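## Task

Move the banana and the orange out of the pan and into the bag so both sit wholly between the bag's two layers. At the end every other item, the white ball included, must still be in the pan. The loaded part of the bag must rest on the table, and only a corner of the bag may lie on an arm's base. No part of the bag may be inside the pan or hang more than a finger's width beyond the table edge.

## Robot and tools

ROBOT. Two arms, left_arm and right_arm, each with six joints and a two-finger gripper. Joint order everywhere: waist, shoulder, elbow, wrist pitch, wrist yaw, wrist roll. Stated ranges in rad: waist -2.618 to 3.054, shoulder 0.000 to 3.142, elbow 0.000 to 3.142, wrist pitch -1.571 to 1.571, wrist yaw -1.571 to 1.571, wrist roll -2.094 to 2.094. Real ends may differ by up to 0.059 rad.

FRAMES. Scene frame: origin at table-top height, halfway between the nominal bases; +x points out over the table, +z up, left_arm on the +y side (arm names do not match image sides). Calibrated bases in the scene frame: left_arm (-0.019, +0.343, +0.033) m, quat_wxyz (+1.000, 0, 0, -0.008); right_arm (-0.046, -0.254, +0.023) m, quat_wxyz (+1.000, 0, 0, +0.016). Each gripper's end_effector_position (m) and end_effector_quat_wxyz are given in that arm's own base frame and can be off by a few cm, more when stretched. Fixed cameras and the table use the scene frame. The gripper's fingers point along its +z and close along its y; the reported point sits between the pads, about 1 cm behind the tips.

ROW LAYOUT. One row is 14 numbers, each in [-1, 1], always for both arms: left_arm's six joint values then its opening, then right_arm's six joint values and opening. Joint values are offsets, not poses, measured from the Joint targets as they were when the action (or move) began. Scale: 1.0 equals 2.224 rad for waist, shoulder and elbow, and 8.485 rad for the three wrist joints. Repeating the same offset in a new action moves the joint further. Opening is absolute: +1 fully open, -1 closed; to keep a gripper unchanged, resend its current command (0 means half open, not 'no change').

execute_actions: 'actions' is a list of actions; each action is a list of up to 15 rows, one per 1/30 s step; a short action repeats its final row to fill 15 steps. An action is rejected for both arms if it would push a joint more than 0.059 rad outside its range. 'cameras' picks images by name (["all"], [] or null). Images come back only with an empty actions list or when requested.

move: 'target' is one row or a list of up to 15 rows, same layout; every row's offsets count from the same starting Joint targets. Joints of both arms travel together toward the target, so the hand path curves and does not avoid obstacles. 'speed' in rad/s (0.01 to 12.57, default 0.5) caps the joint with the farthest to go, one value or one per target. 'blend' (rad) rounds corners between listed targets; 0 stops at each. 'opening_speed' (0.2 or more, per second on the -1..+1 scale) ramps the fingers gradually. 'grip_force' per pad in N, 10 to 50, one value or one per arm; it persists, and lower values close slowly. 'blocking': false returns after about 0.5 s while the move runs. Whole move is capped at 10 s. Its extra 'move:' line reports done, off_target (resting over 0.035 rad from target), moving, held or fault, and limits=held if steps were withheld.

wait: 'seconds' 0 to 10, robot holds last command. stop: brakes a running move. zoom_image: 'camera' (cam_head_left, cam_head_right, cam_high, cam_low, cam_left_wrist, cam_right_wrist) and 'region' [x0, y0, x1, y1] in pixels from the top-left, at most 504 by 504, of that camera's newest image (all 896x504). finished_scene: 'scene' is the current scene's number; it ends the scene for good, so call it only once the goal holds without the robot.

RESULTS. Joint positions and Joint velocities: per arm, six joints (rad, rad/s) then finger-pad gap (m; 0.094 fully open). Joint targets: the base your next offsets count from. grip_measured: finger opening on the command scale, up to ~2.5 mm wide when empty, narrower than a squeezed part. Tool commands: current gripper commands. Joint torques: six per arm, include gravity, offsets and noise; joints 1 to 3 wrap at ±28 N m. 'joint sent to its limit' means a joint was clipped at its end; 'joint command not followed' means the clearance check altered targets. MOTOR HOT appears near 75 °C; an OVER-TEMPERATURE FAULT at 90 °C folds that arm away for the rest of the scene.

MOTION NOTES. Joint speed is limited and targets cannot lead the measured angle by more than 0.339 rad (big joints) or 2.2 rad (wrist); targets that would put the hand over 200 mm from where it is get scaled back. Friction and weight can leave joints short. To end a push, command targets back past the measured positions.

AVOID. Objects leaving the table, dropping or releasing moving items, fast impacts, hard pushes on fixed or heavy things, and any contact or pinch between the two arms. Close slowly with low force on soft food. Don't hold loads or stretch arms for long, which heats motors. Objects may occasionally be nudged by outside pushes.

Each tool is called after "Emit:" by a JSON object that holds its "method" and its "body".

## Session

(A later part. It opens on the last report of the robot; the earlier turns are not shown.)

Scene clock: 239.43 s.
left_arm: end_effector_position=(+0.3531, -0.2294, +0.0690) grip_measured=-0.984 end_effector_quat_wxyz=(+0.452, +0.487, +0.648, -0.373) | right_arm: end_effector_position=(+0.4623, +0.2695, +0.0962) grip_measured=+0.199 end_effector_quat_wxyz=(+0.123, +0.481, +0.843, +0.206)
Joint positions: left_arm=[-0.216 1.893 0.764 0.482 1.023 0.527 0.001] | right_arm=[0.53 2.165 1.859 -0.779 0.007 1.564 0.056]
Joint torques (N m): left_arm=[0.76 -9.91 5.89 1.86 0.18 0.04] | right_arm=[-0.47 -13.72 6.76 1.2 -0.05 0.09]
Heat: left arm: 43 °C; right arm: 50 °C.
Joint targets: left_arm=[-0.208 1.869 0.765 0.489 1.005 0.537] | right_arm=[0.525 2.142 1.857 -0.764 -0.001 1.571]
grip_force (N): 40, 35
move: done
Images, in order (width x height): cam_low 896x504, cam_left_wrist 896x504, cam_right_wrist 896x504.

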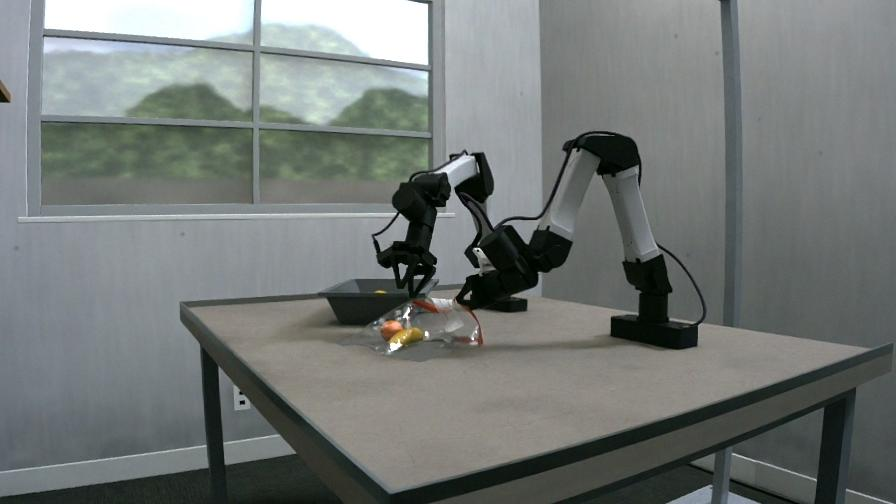

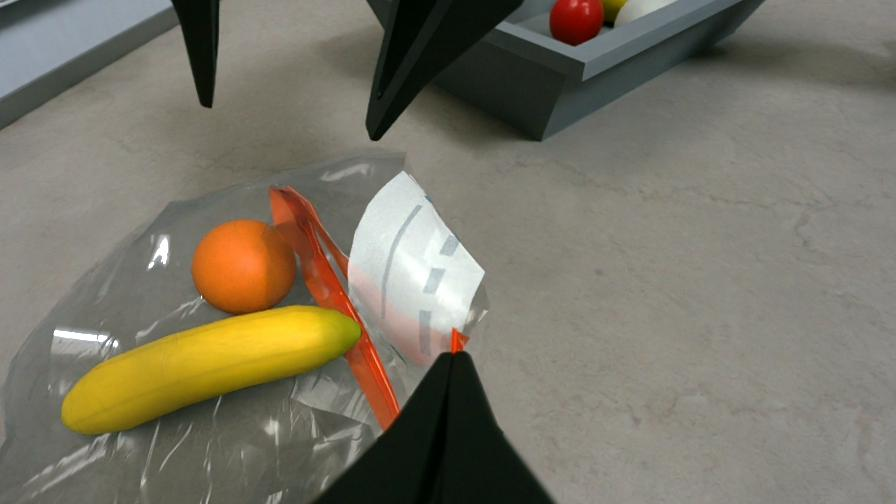

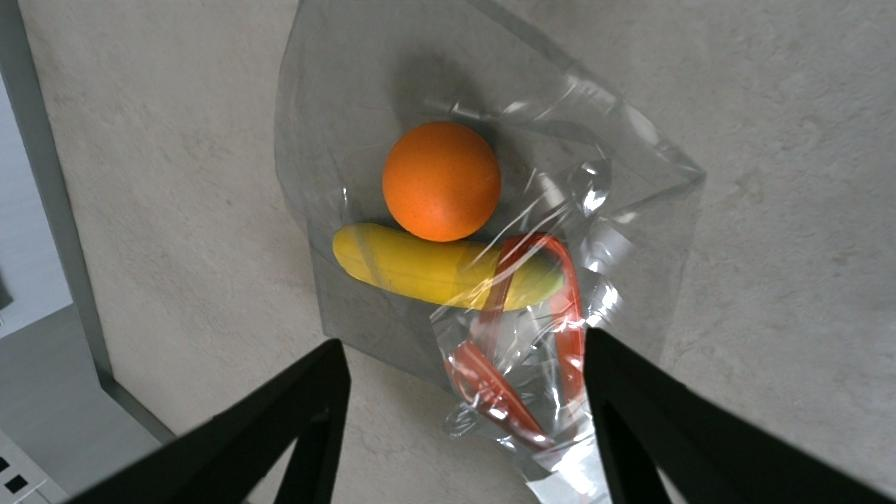

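Emit:
{"method": "move", "body": {"target": [0,0,0,0,0,0,-1,-0.0012,0.0076,-0.0962,0.0274,0,0,0.2], "speed": 0.2, "cameras": ["cam_right_wrist","cam_left_wrist"]}}

Scene clock: 242.23 s.
left_arm: end_effector_position=(+0.3531, -0.2294, +0.0690) grip_measured=-0.984 end_effector_quat_wxyz=(+0.452, +0.487, +0.648, -0.373) | right_arm: end_effector_position=(+0.4580, +0.2670, +0.0457) grip_measured=+0.199 end_effector_quat_wxyz=(+0.128, +0.480, +0.841, +0.215)
Joint positions: left_arm=[-0.216 1.893 0.764 0.482 1.023 0.527 0.001] | right_arm=[0.53 2.165 1.646 -0.547 0.007 1.564 0.056]
Joint torques (N m): left_arm=[0.77 -9.88 5.91 1.87 0.17 0.05] | right_arm=[-0.73 -12.1 6.49 1.23 -0.05 0.1]
Heat: left arm: 43 °C; right arm: 51 °C.
Joint targets: left_arm=[-0.208 1.869 0.765 0.489 1.005 0.537] | right_arm=[0.522 2.159 1.644 -0.531 -0.001 1.571]
grip_force (N): 40, 35
move: done
Images, in order (width x height): cam_left_wrist 896x504, cam_right_wrist 896x504.

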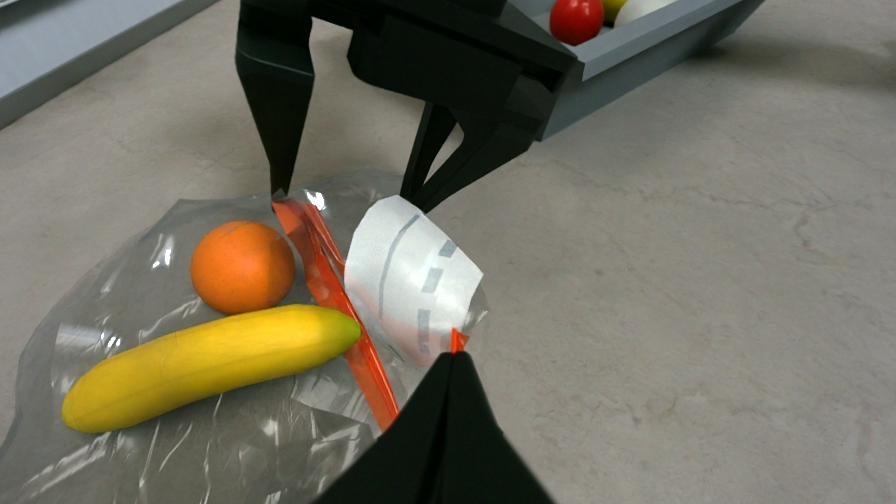

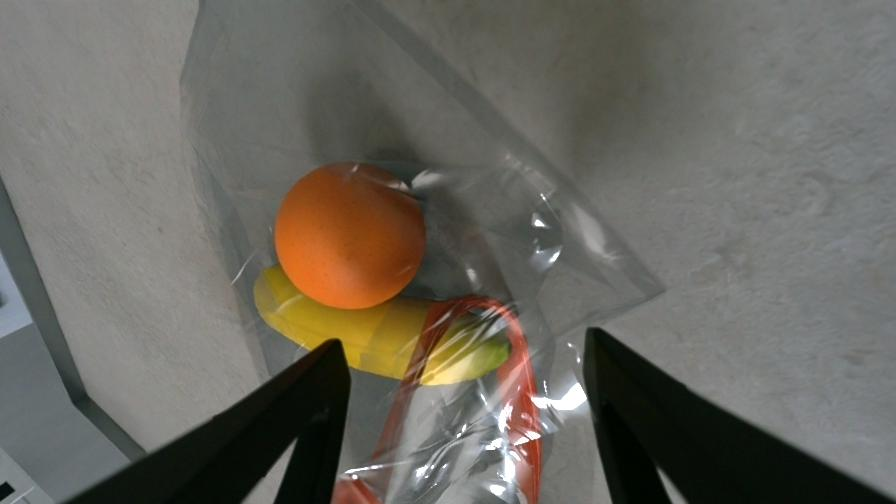

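Emit:
{"method": "move", "body": {"target": [0,0,0,0,0,0,-1,0.001,0.0244,0.0022,0.0056,0,0,0.2], "speed": 0.12, "cameras": ["cam_right_wrist","cam_left_wrist"]}}

Scene clock: 243.50 s.
left_arm: end_effector_position=(+0.3531, -0.2294, +0.0690) grip_measured=-0.984 end_effector_quat_wxyz=(+0.452, +0.487, +0.648, -0.373) | right_arm: end_effector_position=(+0.4646, +0.2709, +0.0326) grip_measured=+0.199 end_effector_quat_wxyz=(+0.130, +0.479, +0.840, +0.219)
Joint positions: left_arm=[-0.216 1.893 0.764 0.482 1.023 0.527 0.001] | right_arm=[0.53 2.202 1.646 -0.499 0.007 1.564 0.056]
Joint torques (N m): left_arm=[0.77 -9.87 5.91 1.86 0.17 0.05] | right_arm=[-0.5 -10.76 6.9 1.31 -0.05 0.09]
Heat: left arm: 43 °C; right arm: 51 °C.
Joint targets: left_arm=[-0.208 1.869 0.765 0.489 1.005 0.537] | right_arm=[0.524 2.213 1.649 -0.484 -0.001 1.571]
grip_force (N): 40, 35
move: done
Images, in order (width x height): cam_left_wrist 896x504, cam_right_wrist 896x504.

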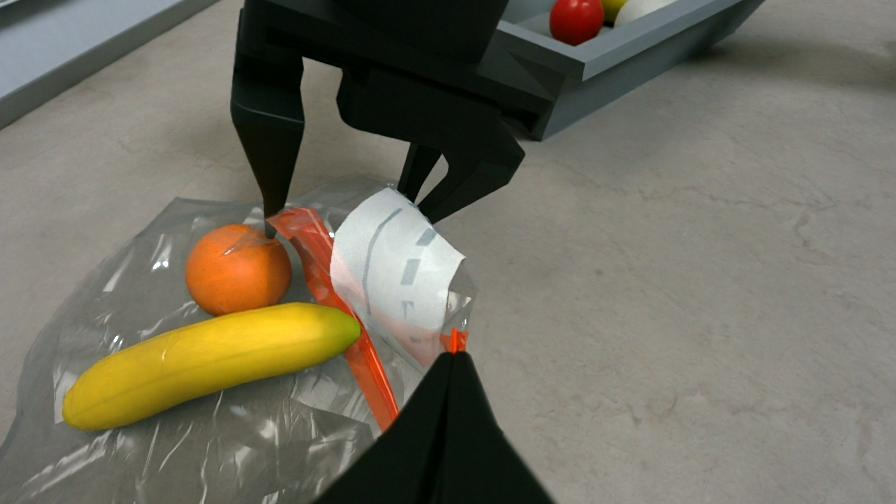

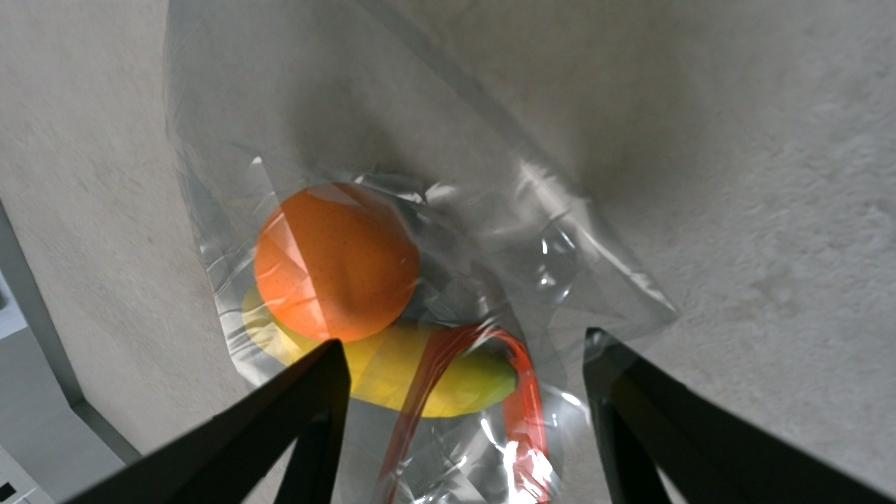

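Emit:
{"method": "move", "body": {"target": [0,0,0,0,0,0,-1,-0.002,0.012,-0.003,0.0045,0,0,0.2], "speed": 0.12}}

Emit:
{"method": "move", "body": {"target": [0,0,0,0,0,0,-1,0,0,0,0,0,0,-1], "opening_speed": 0.6, "cameras": ["cam_right_wrist","cam_left_wrist"]}}

Scene clock: 244.67 s.
left_arm: end_effector_position=(+0.3531, -0.2294, +0.0690) grip_measured=-0.984 end_effector_quat_wxyz=(+0.452, +0.487, +0.648, -0.373) | right_arm: end_effector_position=(+0.4707, +0.2725, +0.0248) grip_measured=+0.199 end_effector_quat_wxyz=(+0.134, +0.479, +0.838, +0.225)
Joint positions: left_arm=[-0.216 1.893 0.764 0.482 1.023 0.527 0.001] | right_arm=[0.527 2.226 1.646 -0.462 0.007 1.564 0.056]
Joint torques (N m): left_arm=[0.8 -9.92 5.93 1.87 0.17 0.05] | right_arm=[-0.69 -10.67 6.24 1.31 -0.05 0.09]
Heat: left arm: 43 °C; right arm: 51 °C.
Joint targets: left_arm=[-0.208 1.869 0.765 0.489 1.005 0.537] | right_arm=[0.520 2.240 1.642 -0.446 -0.001 1.571]
grip_force (N): 40, 35
move: done

Scene clock: 247.43 s.
left_arm: end_effector_position=(+0.3531, -0.2294, +0.0690) grip_measured=-0.984 end_effector_quat_wxyz=(+0.452, +0.487, +0.648, -0.373) | right_arm: end_effector_position=(+0.4716, +0.2728, +0.0254) grip_measured=-0.985 end_effector_quat_wxyz=(+0.135, +0.479, +0.837, +0.227)
Joint positions: left_arm=[-0.216 1.893 0.764 0.482 1.023 0.527 0.001] | right_arm=[0.527 2.226 1.646 -0.457 0.007 1.564 0.001]
Joint torques (N m): left_arm=[0.8 -9.89 5.9 1.88 0.17 0.04] | right_arm=[-0.65 -10.69 6.24 1.28 -0.05 0.09]
Heat: left arm: 43 °C; right arm: 51 °C.
Joint targets: left_arm=[-0.208 1.869 0.765 0.489 1.005 0.537] | right_arm=[0.520 2.240 1.642 -0.445 -0.001 1.571]
grip_force (N): 40, 35
move: done
Images, in order (width x height): cam_left_wrist 896x504, cam_right_wrist 896x504.

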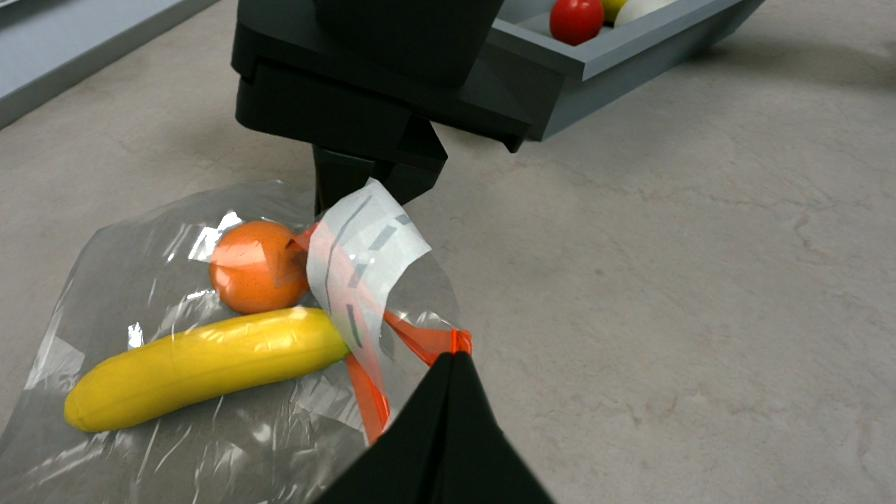

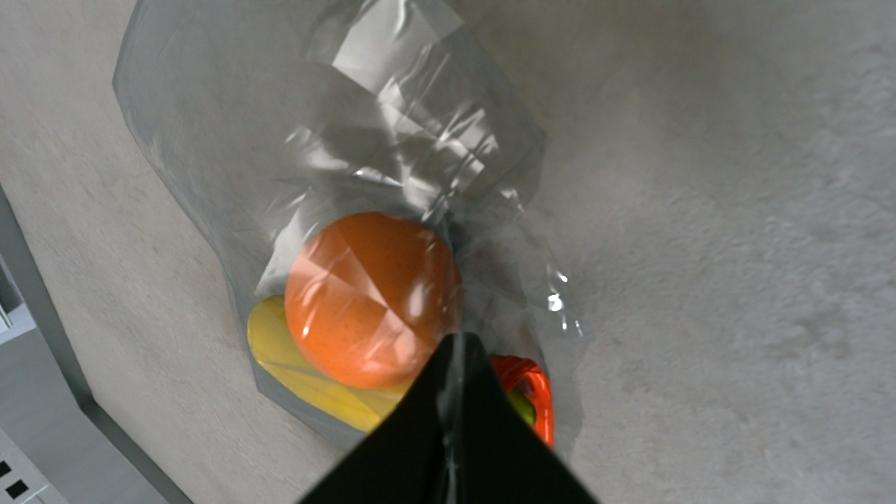

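Emit:
{"method": "move", "body": {"target": [[0,0,0,0,0,0,-1,0,-0.03,0.0,0,0,0,-1],[0,0,0,0,0,0,-1,0,-0.1284,-0.1582,0.0073,0,0,-1]], "speed": 0.2, "blend": 0.03, "cameras": ["cam_right_wrist","cam_left_wrist","cam_low"]}}

Scene clock: 250.17 s.
left_arm: end_effector_position=(+0.3531, -0.2294, +0.0690) grip_measured=-0.984 end_effector_quat_wxyz=(+0.452, +0.487, +0.648, -0.373) | right_arm: end_effector_position=(+0.4060, +0.2364, +0.0200) grip_measured=-0.986 end_effector_quat_wxyz=(+0.118, +0.482, +0.844, +0.206)
Joint positions: left_arm=[-0.216 1.893 0.764 0.482 1.023 0.527 0.001] | right_arm=[0.527 2.001 1.296 -0.387 -0.002 1.565 0.001]
Joint torques (N m): left_arm=[0.77 -9.92 5.94 1.87 0.17 0.04] | right_arm=[-0.64 -14.01 5.71 1.11 0.03 0.1]
Heat: left arm: 43 °C; right arm: 52 °C.
Joint targets: left_arm=[-0.208 1.869 0.765 0.489 1.005 0.537] | right_arm=[0.520 1.954 1.290 -0.383 -0.001 1.571]
grip_force (N): 40, 35
move: off_target (right_arm); right_arm: the shoulder is farthest, 0.047 rad from its target
Images, in order (width x height): cam_low 896x504, cam_left_wrist 896x504, cam_right_wrist 896x504.

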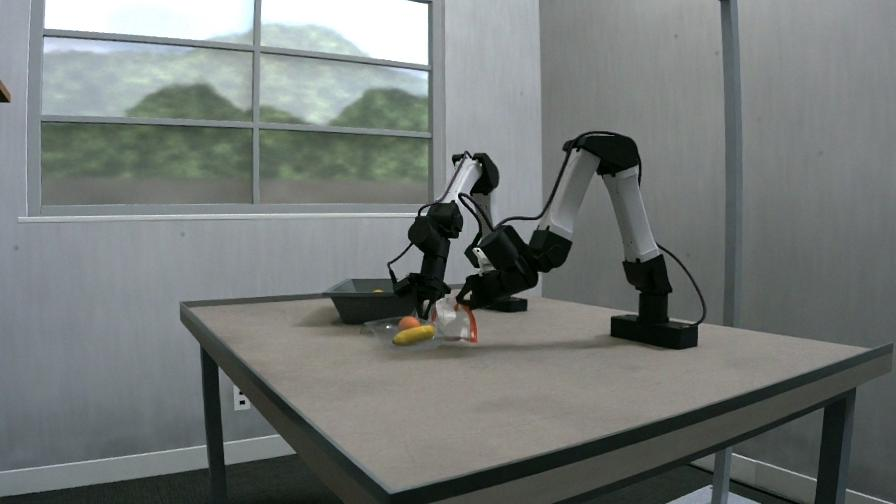

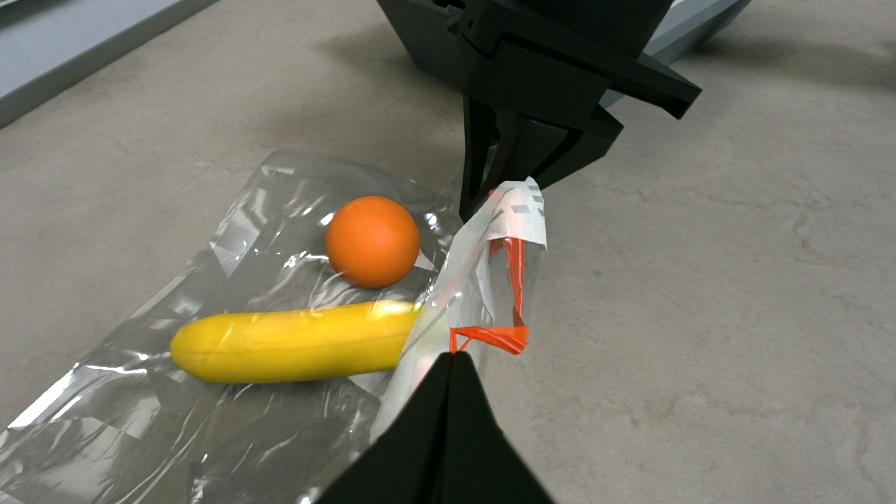

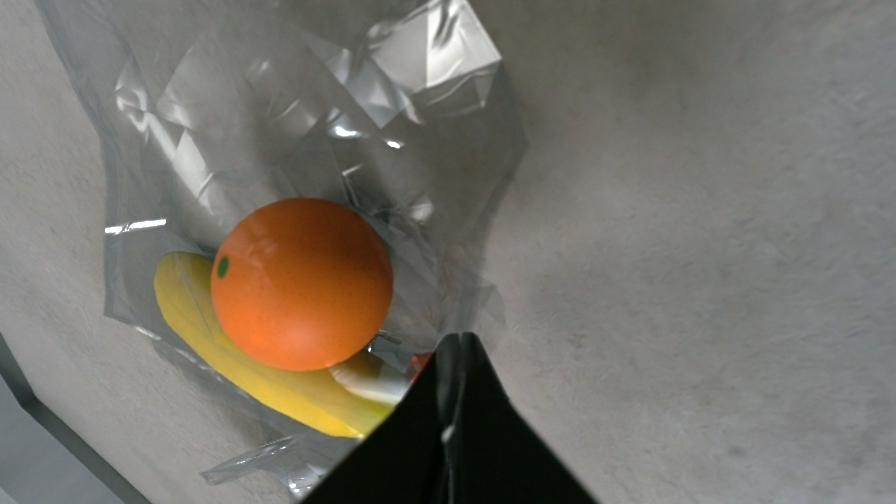

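Emit:
{"method": "move", "body": {"target": [0,0,0,0,0,0,-1,0,0,0,0,0,0,-0.6], "opening_speed": 0.6}}

Emit:
{"method": "move", "body": {"target": [0,0,0,0,0,0,-1,0,-0.13,0.0,0,0,0,-0.6], "speed": 0.25, "cameras": ["cam_right_wrist","cam_left_wrist","cam_low","cam_high"]}}

Scene clock: 251.43 s.
left_arm: end_effector_position=(+0.3531, -0.2294, +0.0690) grip_measured=-0.984 end_effector_quat_wxyz=(+0.452, +0.487, +0.648, -0.373) | right_arm: end_effector_position=(+0.4060, +0.2364, +0.0200) grip_measured=-0.601 end_effector_quat_wxyz=(+0.118, +0.482, +0.844, +0.206)
Joint positions: left_arm=[-0.216 1.893 0.764 0.482 1.023 0.527 0.001] | right_arm=[0.527 2.001 1.296 -0.387 -0.002 1.565 0.019]
Joint torques (N m): left_arm=[0.81 -9.88 5.91 1.88 0.17 0.04] | right_arm=[-0.64 -14.02 5.72 1.11 0.03 0.09]
Heat: left arm: 43 °C; right arm: 53 °C.
Joint targets: left_arm=[-0.208 1.869 0.765 0.489 1.005 0.537] | right_arm=[0.520 1.954 1.290 -0.383 -0.001 1.571]
grip_force (N): 40, 35
move: off_target (right_arm); right_arm: the shoulder is farthest, 0.047 rad from its target

Scene clock: 252.97 s.
left_arm: end_effector_position=(+0.3531, -0.2294, +0.0690) grip_measured=-0.984 end_effector_quat_wxyz=(+0.452, +0.487, +0.648, -0.373) | right_arm: end_effector_position=(+0.4110, +0.2393, +0.1562) grip_measured=-0.601 end_effector_quat_wxyz=(+0.189, +0.459, +0.804, +0.327)
Joint positions: left_arm=[-0.216 1.893 0.764 0.482 1.023 0.527 0.001] | right_arm=[0.527 1.698 1.29 -0.389 -0.002 1.565 0.019]
Joint torques (N m): left_arm=[0.83 -9.85 5.91 1.86 0.17 0.05] | right_arm=[-0.64 -10.99 7.06 1.57 0.02 0.08]
Heat: left arm: 43 °C; right arm: 53 °C.
Joint targets: left_arm=[-0.208 1.869 0.765 0.489 1.005 0.537] | right_arm=[0.520 1.665 1.290 -0.384 -0.001 1.571]
grip_force (N): 40, 35
move: done
Images, in order (width x height): cam_high 896x504, cam_low 896x504, cam_left_wrist 896x504, cam_right_wrist 896x504.

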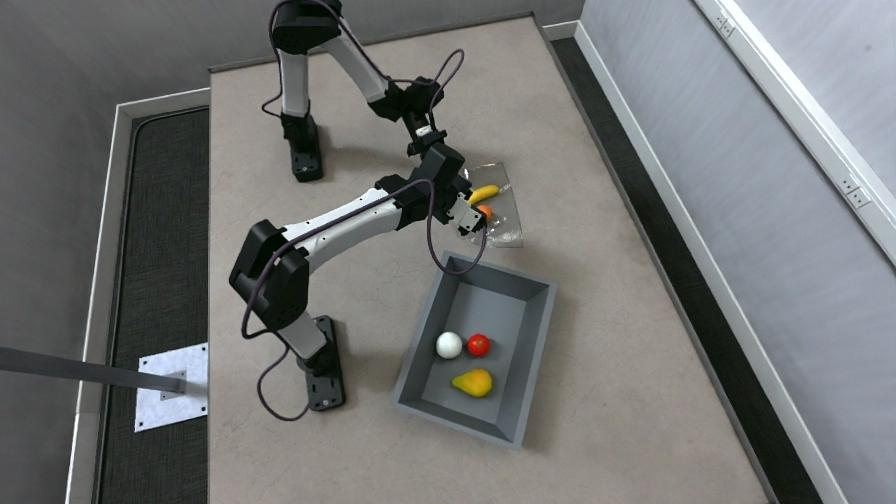

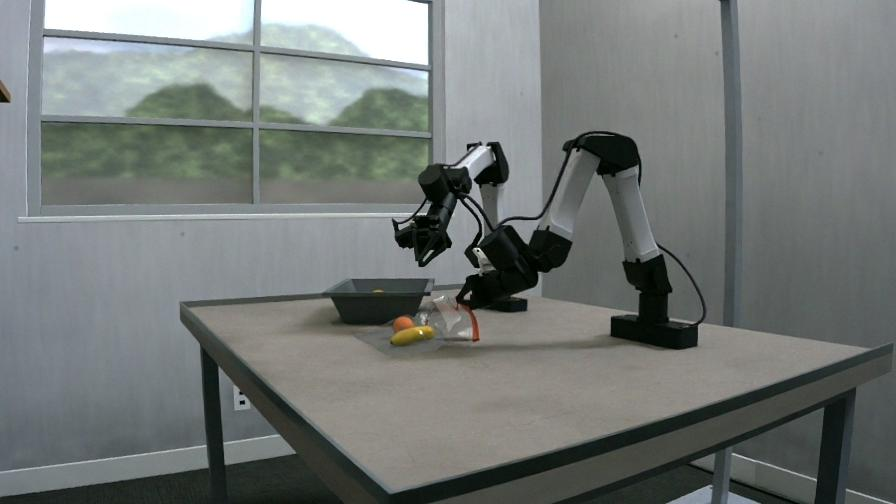

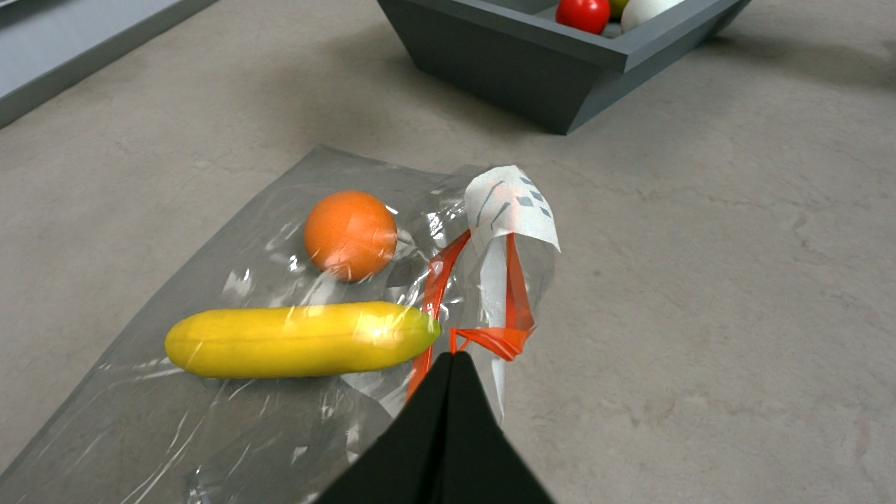

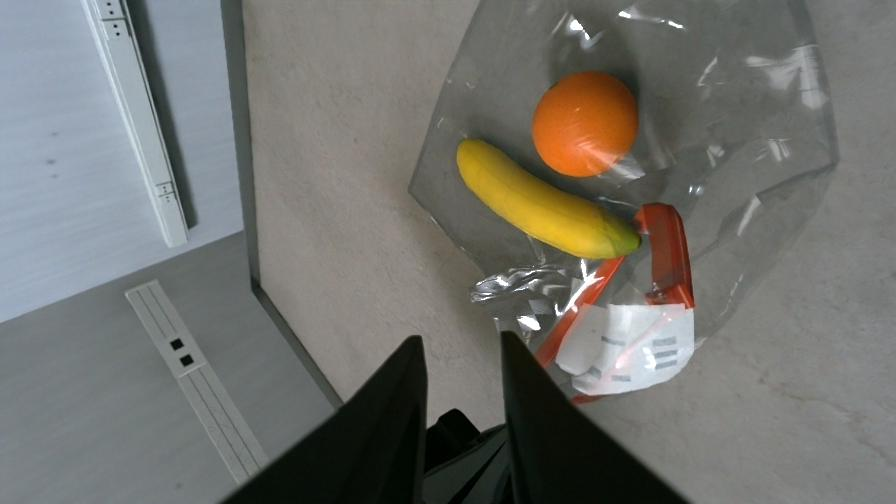

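Emit:
{"method": "move", "body": {"target": [0,0,0,0,0,0,-1,0.0094,0.1008,0.015,-0.0115,0,0,0.1], "speed": 0.25, "cameras": ["cam_right_wrist","cam_left_wrist"]}}

Scene clock: 255.33 s.
left_arm: end_effector_position=(+0.3531, -0.2294, +0.0690) grip_measured=-0.984 end_effector_quat_wxyz=(+0.452, +0.487, +0.648, -0.373) | right_arm: end_effector_position=(+0.3947, +0.2325, +0.0623) grip_measured=+0.099 end_effector_quat_wxyz=(+0.124, +0.478, +0.842, +0.217)
Joint positions: left_arm=[-0.216 1.893 0.764 0.482 1.023 0.527 0.001] | right_arm=[0.532 1.882 1.296 -0.48 -0.002 1.565 0.052]
Joint velocities: left_arm=[0.032 0.007 -0.022 -0.168 -0.007 0.007 0] | right_arm=[within noise]
Joint torques (N m): left_arm=[0.81 -9.88 5.94 1.87 0.16 0.04] | right_arm=[0.94 -8.5 9.18 1.12 0.04 0.08]
Heat: left arm: 43 °C; right arm: 53 °C.
Joint targets: left_arm=[-0.208 1.869 0.765 0.489 1.005 0.537] | right_arm=[0.541 1.889 1.323 -0.481 -0.001 1.571]
grip_force (N): 40, 35
move: done
Images, in order (width x height): cam_left_wrist 896x504, cam_right_wrist 896x504.

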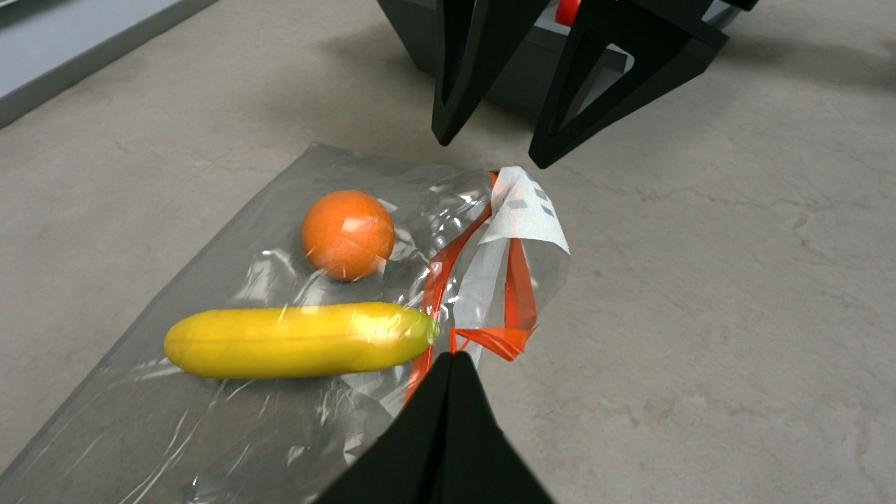

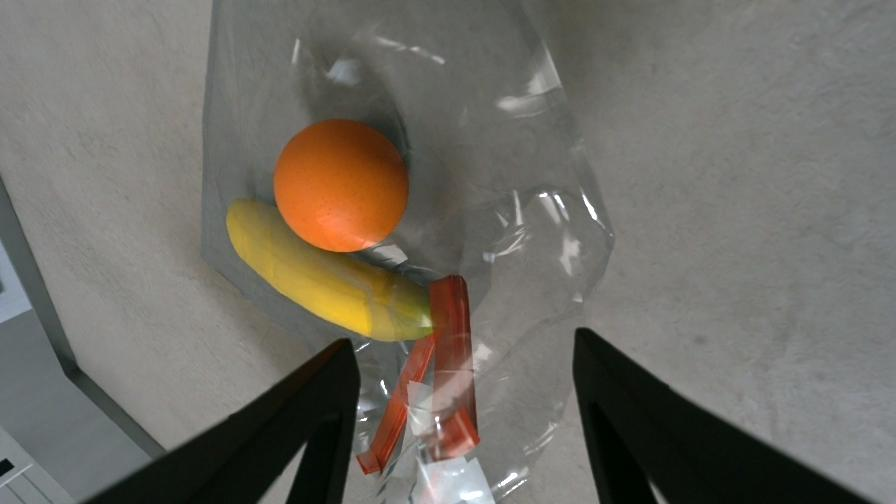

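Emit:
{"method": "move", "body": {"target": [0,0,0,0,0,0,-1,0,0.045,0.0036,0.0108,0,0,0.1], "speed": 0.15, "cameras": ["cam_right_wrist","cam_left_wrist"]}}

Scene clock: 256.93 s.
left_arm: end_effector_position=(+0.3531, -0.2294, +0.0690) grip_measured=-0.984 end_effector_quat_wxyz=(+0.452, +0.487, +0.648, -0.373) | right_arm: end_effector_position=(+0.4050, +0.2385, +0.0307) grip_measured=+0.099 end_effector_quat_wxyz=(+0.120, +0.479, +0.844, +0.211)
Joint positions: left_arm=[-0.216 1.893 0.764 0.482 1.023 0.527 0.001] | right_arm=[0.532 1.978 1.303 -0.405 -0.002 1.565 0.052]
Joint torques (N m): left_arm=[0.81 -9.91 5.94 1.87 0.17 0.04] | right_arm=[0.92 -8.81 9.07 1.24 0.03 0.09]
Heat: left arm: 43 °C; right arm: 52 °C.
Joint targets: left_arm=[-0.208 1.869 0.765 0.489 1.005 0.537] | right_arm=[0.541 1.989 1.331 -0.389 -0.001 1.571]
grip_force (N): 40, 35
move: done
Images, in order (width x height): cam_left_wrist 896x504, cam_right_wrist 896x504.

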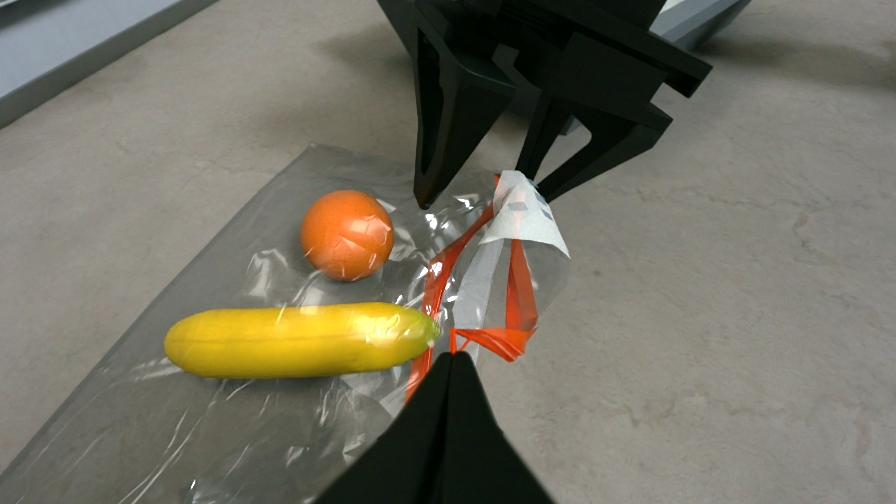

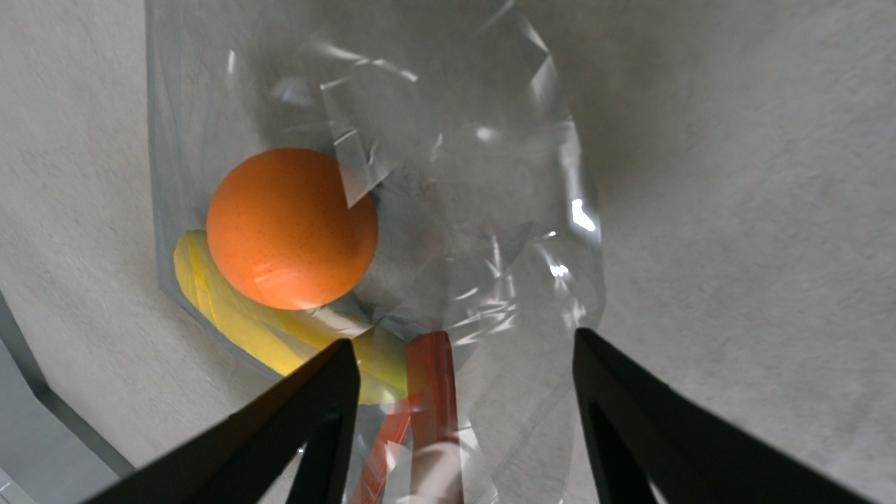

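Emit:
{"method": "move", "body": {"target": [0,0,0,0,0,0,-1,-0.002,0.018,0.002,0.004,0,0,0.1], "speed": 0.15}}

Emit:
{"method": "move", "body": {"target": [0,0,0,0,0,0,-1,0,0,0,0,0,0,-1], "opening_speed": 0.5, "cameras": ["cam_right_wrist","cam_left_wrist"]}}

Scene clock: 258.13 s.
left_arm: end_effector_position=(+0.3531, -0.2294, +0.0690) grip_measured=-0.984 end_effector_quat_wxyz=(+0.452, +0.487, +0.648, -0.373) | right_arm: end_effector_position=(+0.4098, +0.2414, +0.0188) grip_measured=+0.099 end_effector_quat_wxyz=(+0.120, +0.479, +0.844, +0.211)
Joint positions: left_arm=[-0.216 1.893 0.764 0.482 1.023 0.527 0.001] | right_arm=[0.532 2.017 1.308 -0.371 -0.002 1.565 0.052]
Joint torques (N m): left_arm=[0.81 -9.89 5.94 1.87 0.18 0.05] | right_arm=[0.49 -8.94 8.94 1.3 0.04 0.08]
Heat: left arm: 43 °C; right arm: 52 °C.
Joint targets: left_arm=[-0.208 1.869 0.765 0.489 1.005 0.537] | right_arm=[0.536 2.029 1.335 -0.355 -0.001 1.571]
grip_force (N): 40, 35
move: done

Scene clock: 260.70 s.
left_arm: end_effector_position=(+0.3531, -0.2294, +0.0690) grip_measured=-0.984 end_effector_quat_wxyz=(+0.452, +0.487, +0.648, -0.373) | right_arm: end_effector_position=(+0.4103, +0.2416, +0.0190) grip_measured=-0.983 end_effector_quat_wxyz=(+0.121, +0.479, +0.843, +0.212)
Joint positions: left_arm=[-0.216 1.893 0.764 0.482 1.023 0.527 0.001] | right_arm=[0.532 2.017 1.308 -0.369 -0.002 1.565 0.001]
Joint torques (N m): left_arm=[0.79 -9.89 5.93 1.88 0.17 0.05] | right_arm=[0.5 -8.94 8.94 1.24 0.03 0.09]
Heat: left arm: 43 °C; right arm: 52 °C.
Joint targets: left_arm=[-0.208 1.869 0.765 0.489 1.005 0.537] | right_arm=[0.536 2.029 1.335 -0.356 -0.001 1.571]
grip_force (N): 40, 35
move: done
Images, in order (width x height): cam_left_wrist 896x504, cam_right_wrist 896x504.

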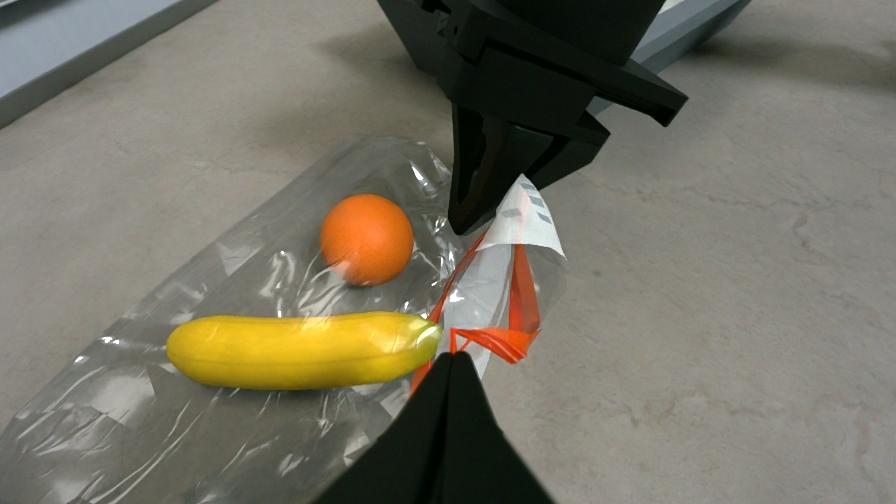

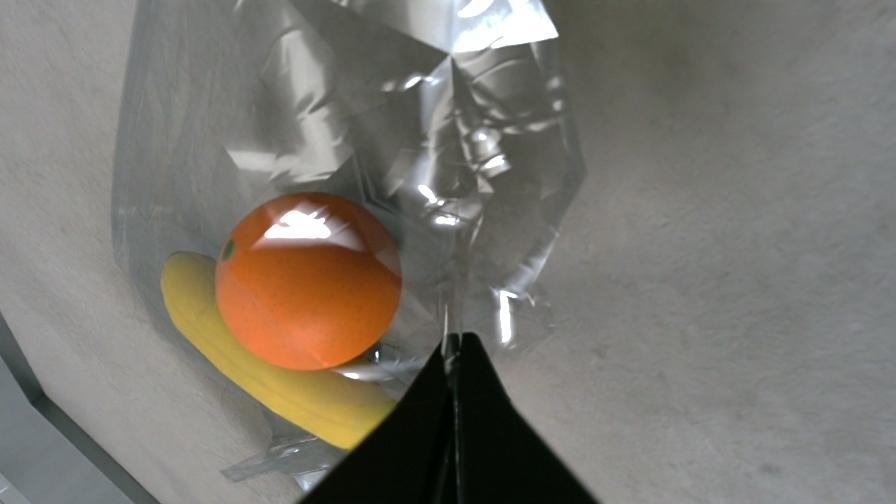

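Emit:
{"method": "move", "body": {"target": [[0,0,0,0,0,0,-1,0.0,-0.028,0,0,0,0,-1],[0,0,0,0,0,0,-1,0.0063,-0.1129,-0.1297,0.0083,0,0,-1]], "speed": 0.25, "blend": 0.03, "cameras": ["cam_right_wrist","cam_left_wrist"]}}

Scene clock: 263.07 s.
left_arm: end_effector_position=(+0.3530, -0.2295, +0.0691) grip_measured=-0.984 end_effector_quat_wxyz=(+0.452, +0.487, +0.648, -0.373) | right_arm: end_effector_position=(+0.3709, +0.2295, +0.0367) grip_measured=-0.984 end_effector_quat_wxyz=(+0.132, +0.468, +0.839, +0.246)
Joint positions: left_arm=[-0.216 1.893 0.764 0.482 1.023 0.527 0.001] | right_arm=[0.55 1.813 1.06 -0.252 -0.011 1.57 0.001]
Joint torques (N m): left_arm=[0.81 -9.88 5.94 1.87 0.17 0.05] | right_arm=[0.06 -11.38 5.01 0.9 0.11 0.04]
Heat: left arm: 44 °C; right arm: 52 °C.
Joint targets: left_arm=[-0.208 1.869 0.765 0.489 1.005 0.537] | right_arm=[0.550 1.778 1.047 -0.285 -0.001 1.571]
grip_force (N): 40, 35
move: done
Images, in order (width x height): cam_left_wrist 896x504, cam_right_wrist 896x504.

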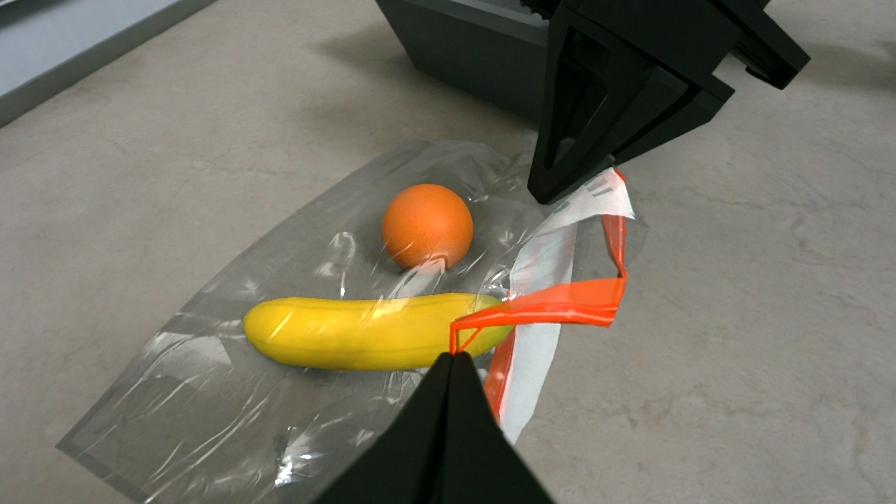

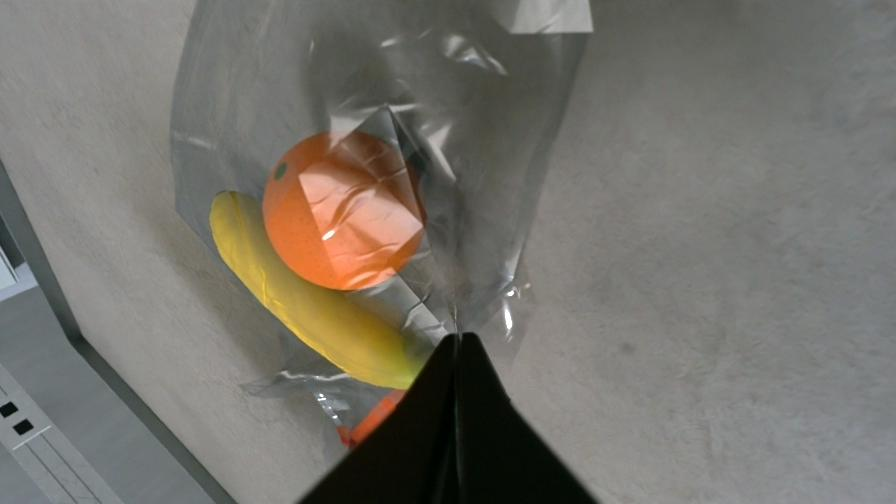

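Emit:
{"method": "move", "body": {"target": [-0.0148,0.0158,-0.1135,0.0327,0,0.0012,-1,0,0,0,0,0,0,-1], "speed": 0.2, "cameras": ["cam_right_wrist","cam_left_wrist","cam_low","cam_high"]}}

Scene clock: 265.63 s.
left_arm: end_effector_position=(+0.3018, -0.2263, +0.0424) grip_measured=-0.984 end_effector_quat_wxyz=(+0.465, +0.502, +0.629, -0.369) | right_arm: end_effector_position=(+0.3699, +0.2288, +0.0359) grip_measured=-0.984 end_effector_quat_wxyz=(+0.131, +0.468, +0.840, +0.244)
Joint positions: left_arm=[-0.239 1.893 0.523 0.765 1.023 0.536 0.001] | right_arm=[0.55 1.813 1.06 -0.258 -0.01 1.569 0.001]
Joint torques (N m): left_arm=[0.05 -6.04 3.49 1.83 0.14 0.07] | right_arm=[0.08 -11.37 5.03 0.94 0.11 0.03]
Heat: left arm: 43 °C; right arm: 51 °C.
Joint targets: left_arm=[-0.241 1.904 0.513 0.766 1.005 0.547] | right_arm=[0.550 1.778 1.047 -0.285 -0.001 1.571]
grip_force (N): 40, 35
move: done
Images, in order (width x height): cam_high 896x504, cam_low 896x504, cam_left_wrist 896x504, cam_right_wrist 896x504.

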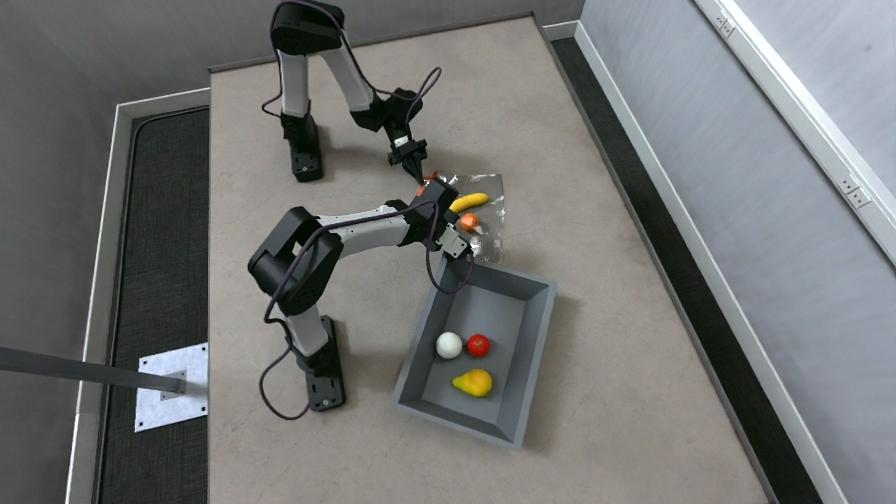

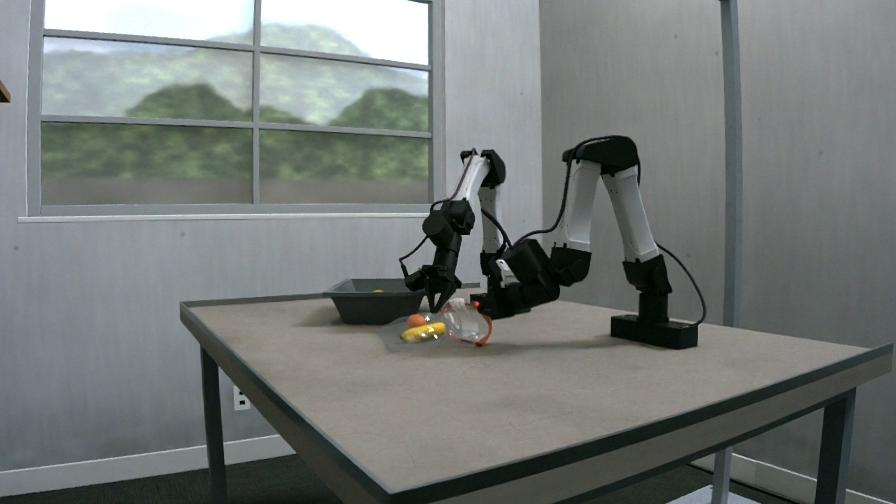

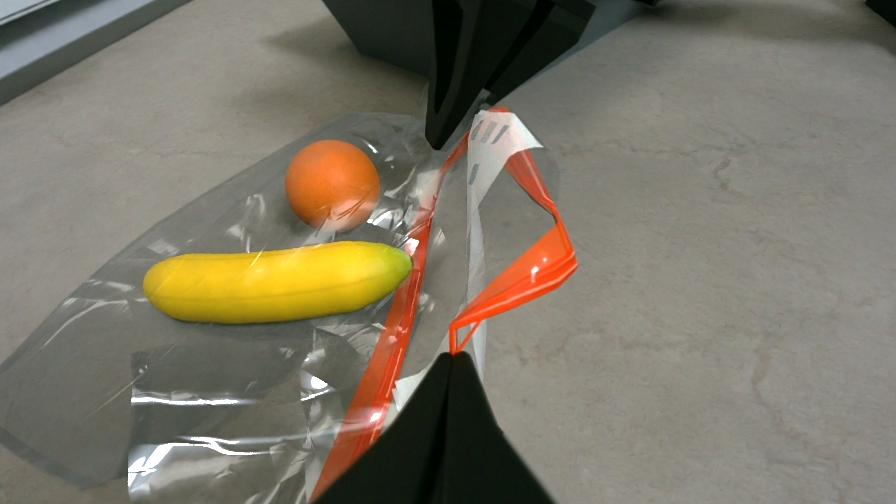

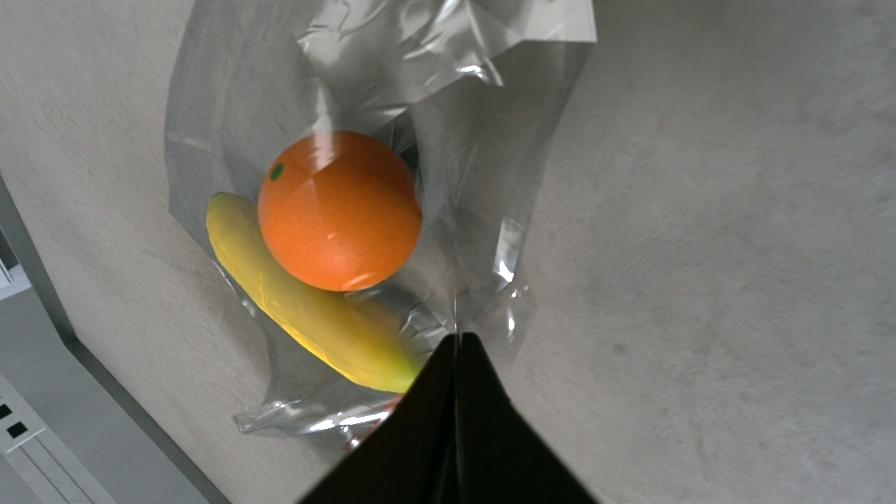

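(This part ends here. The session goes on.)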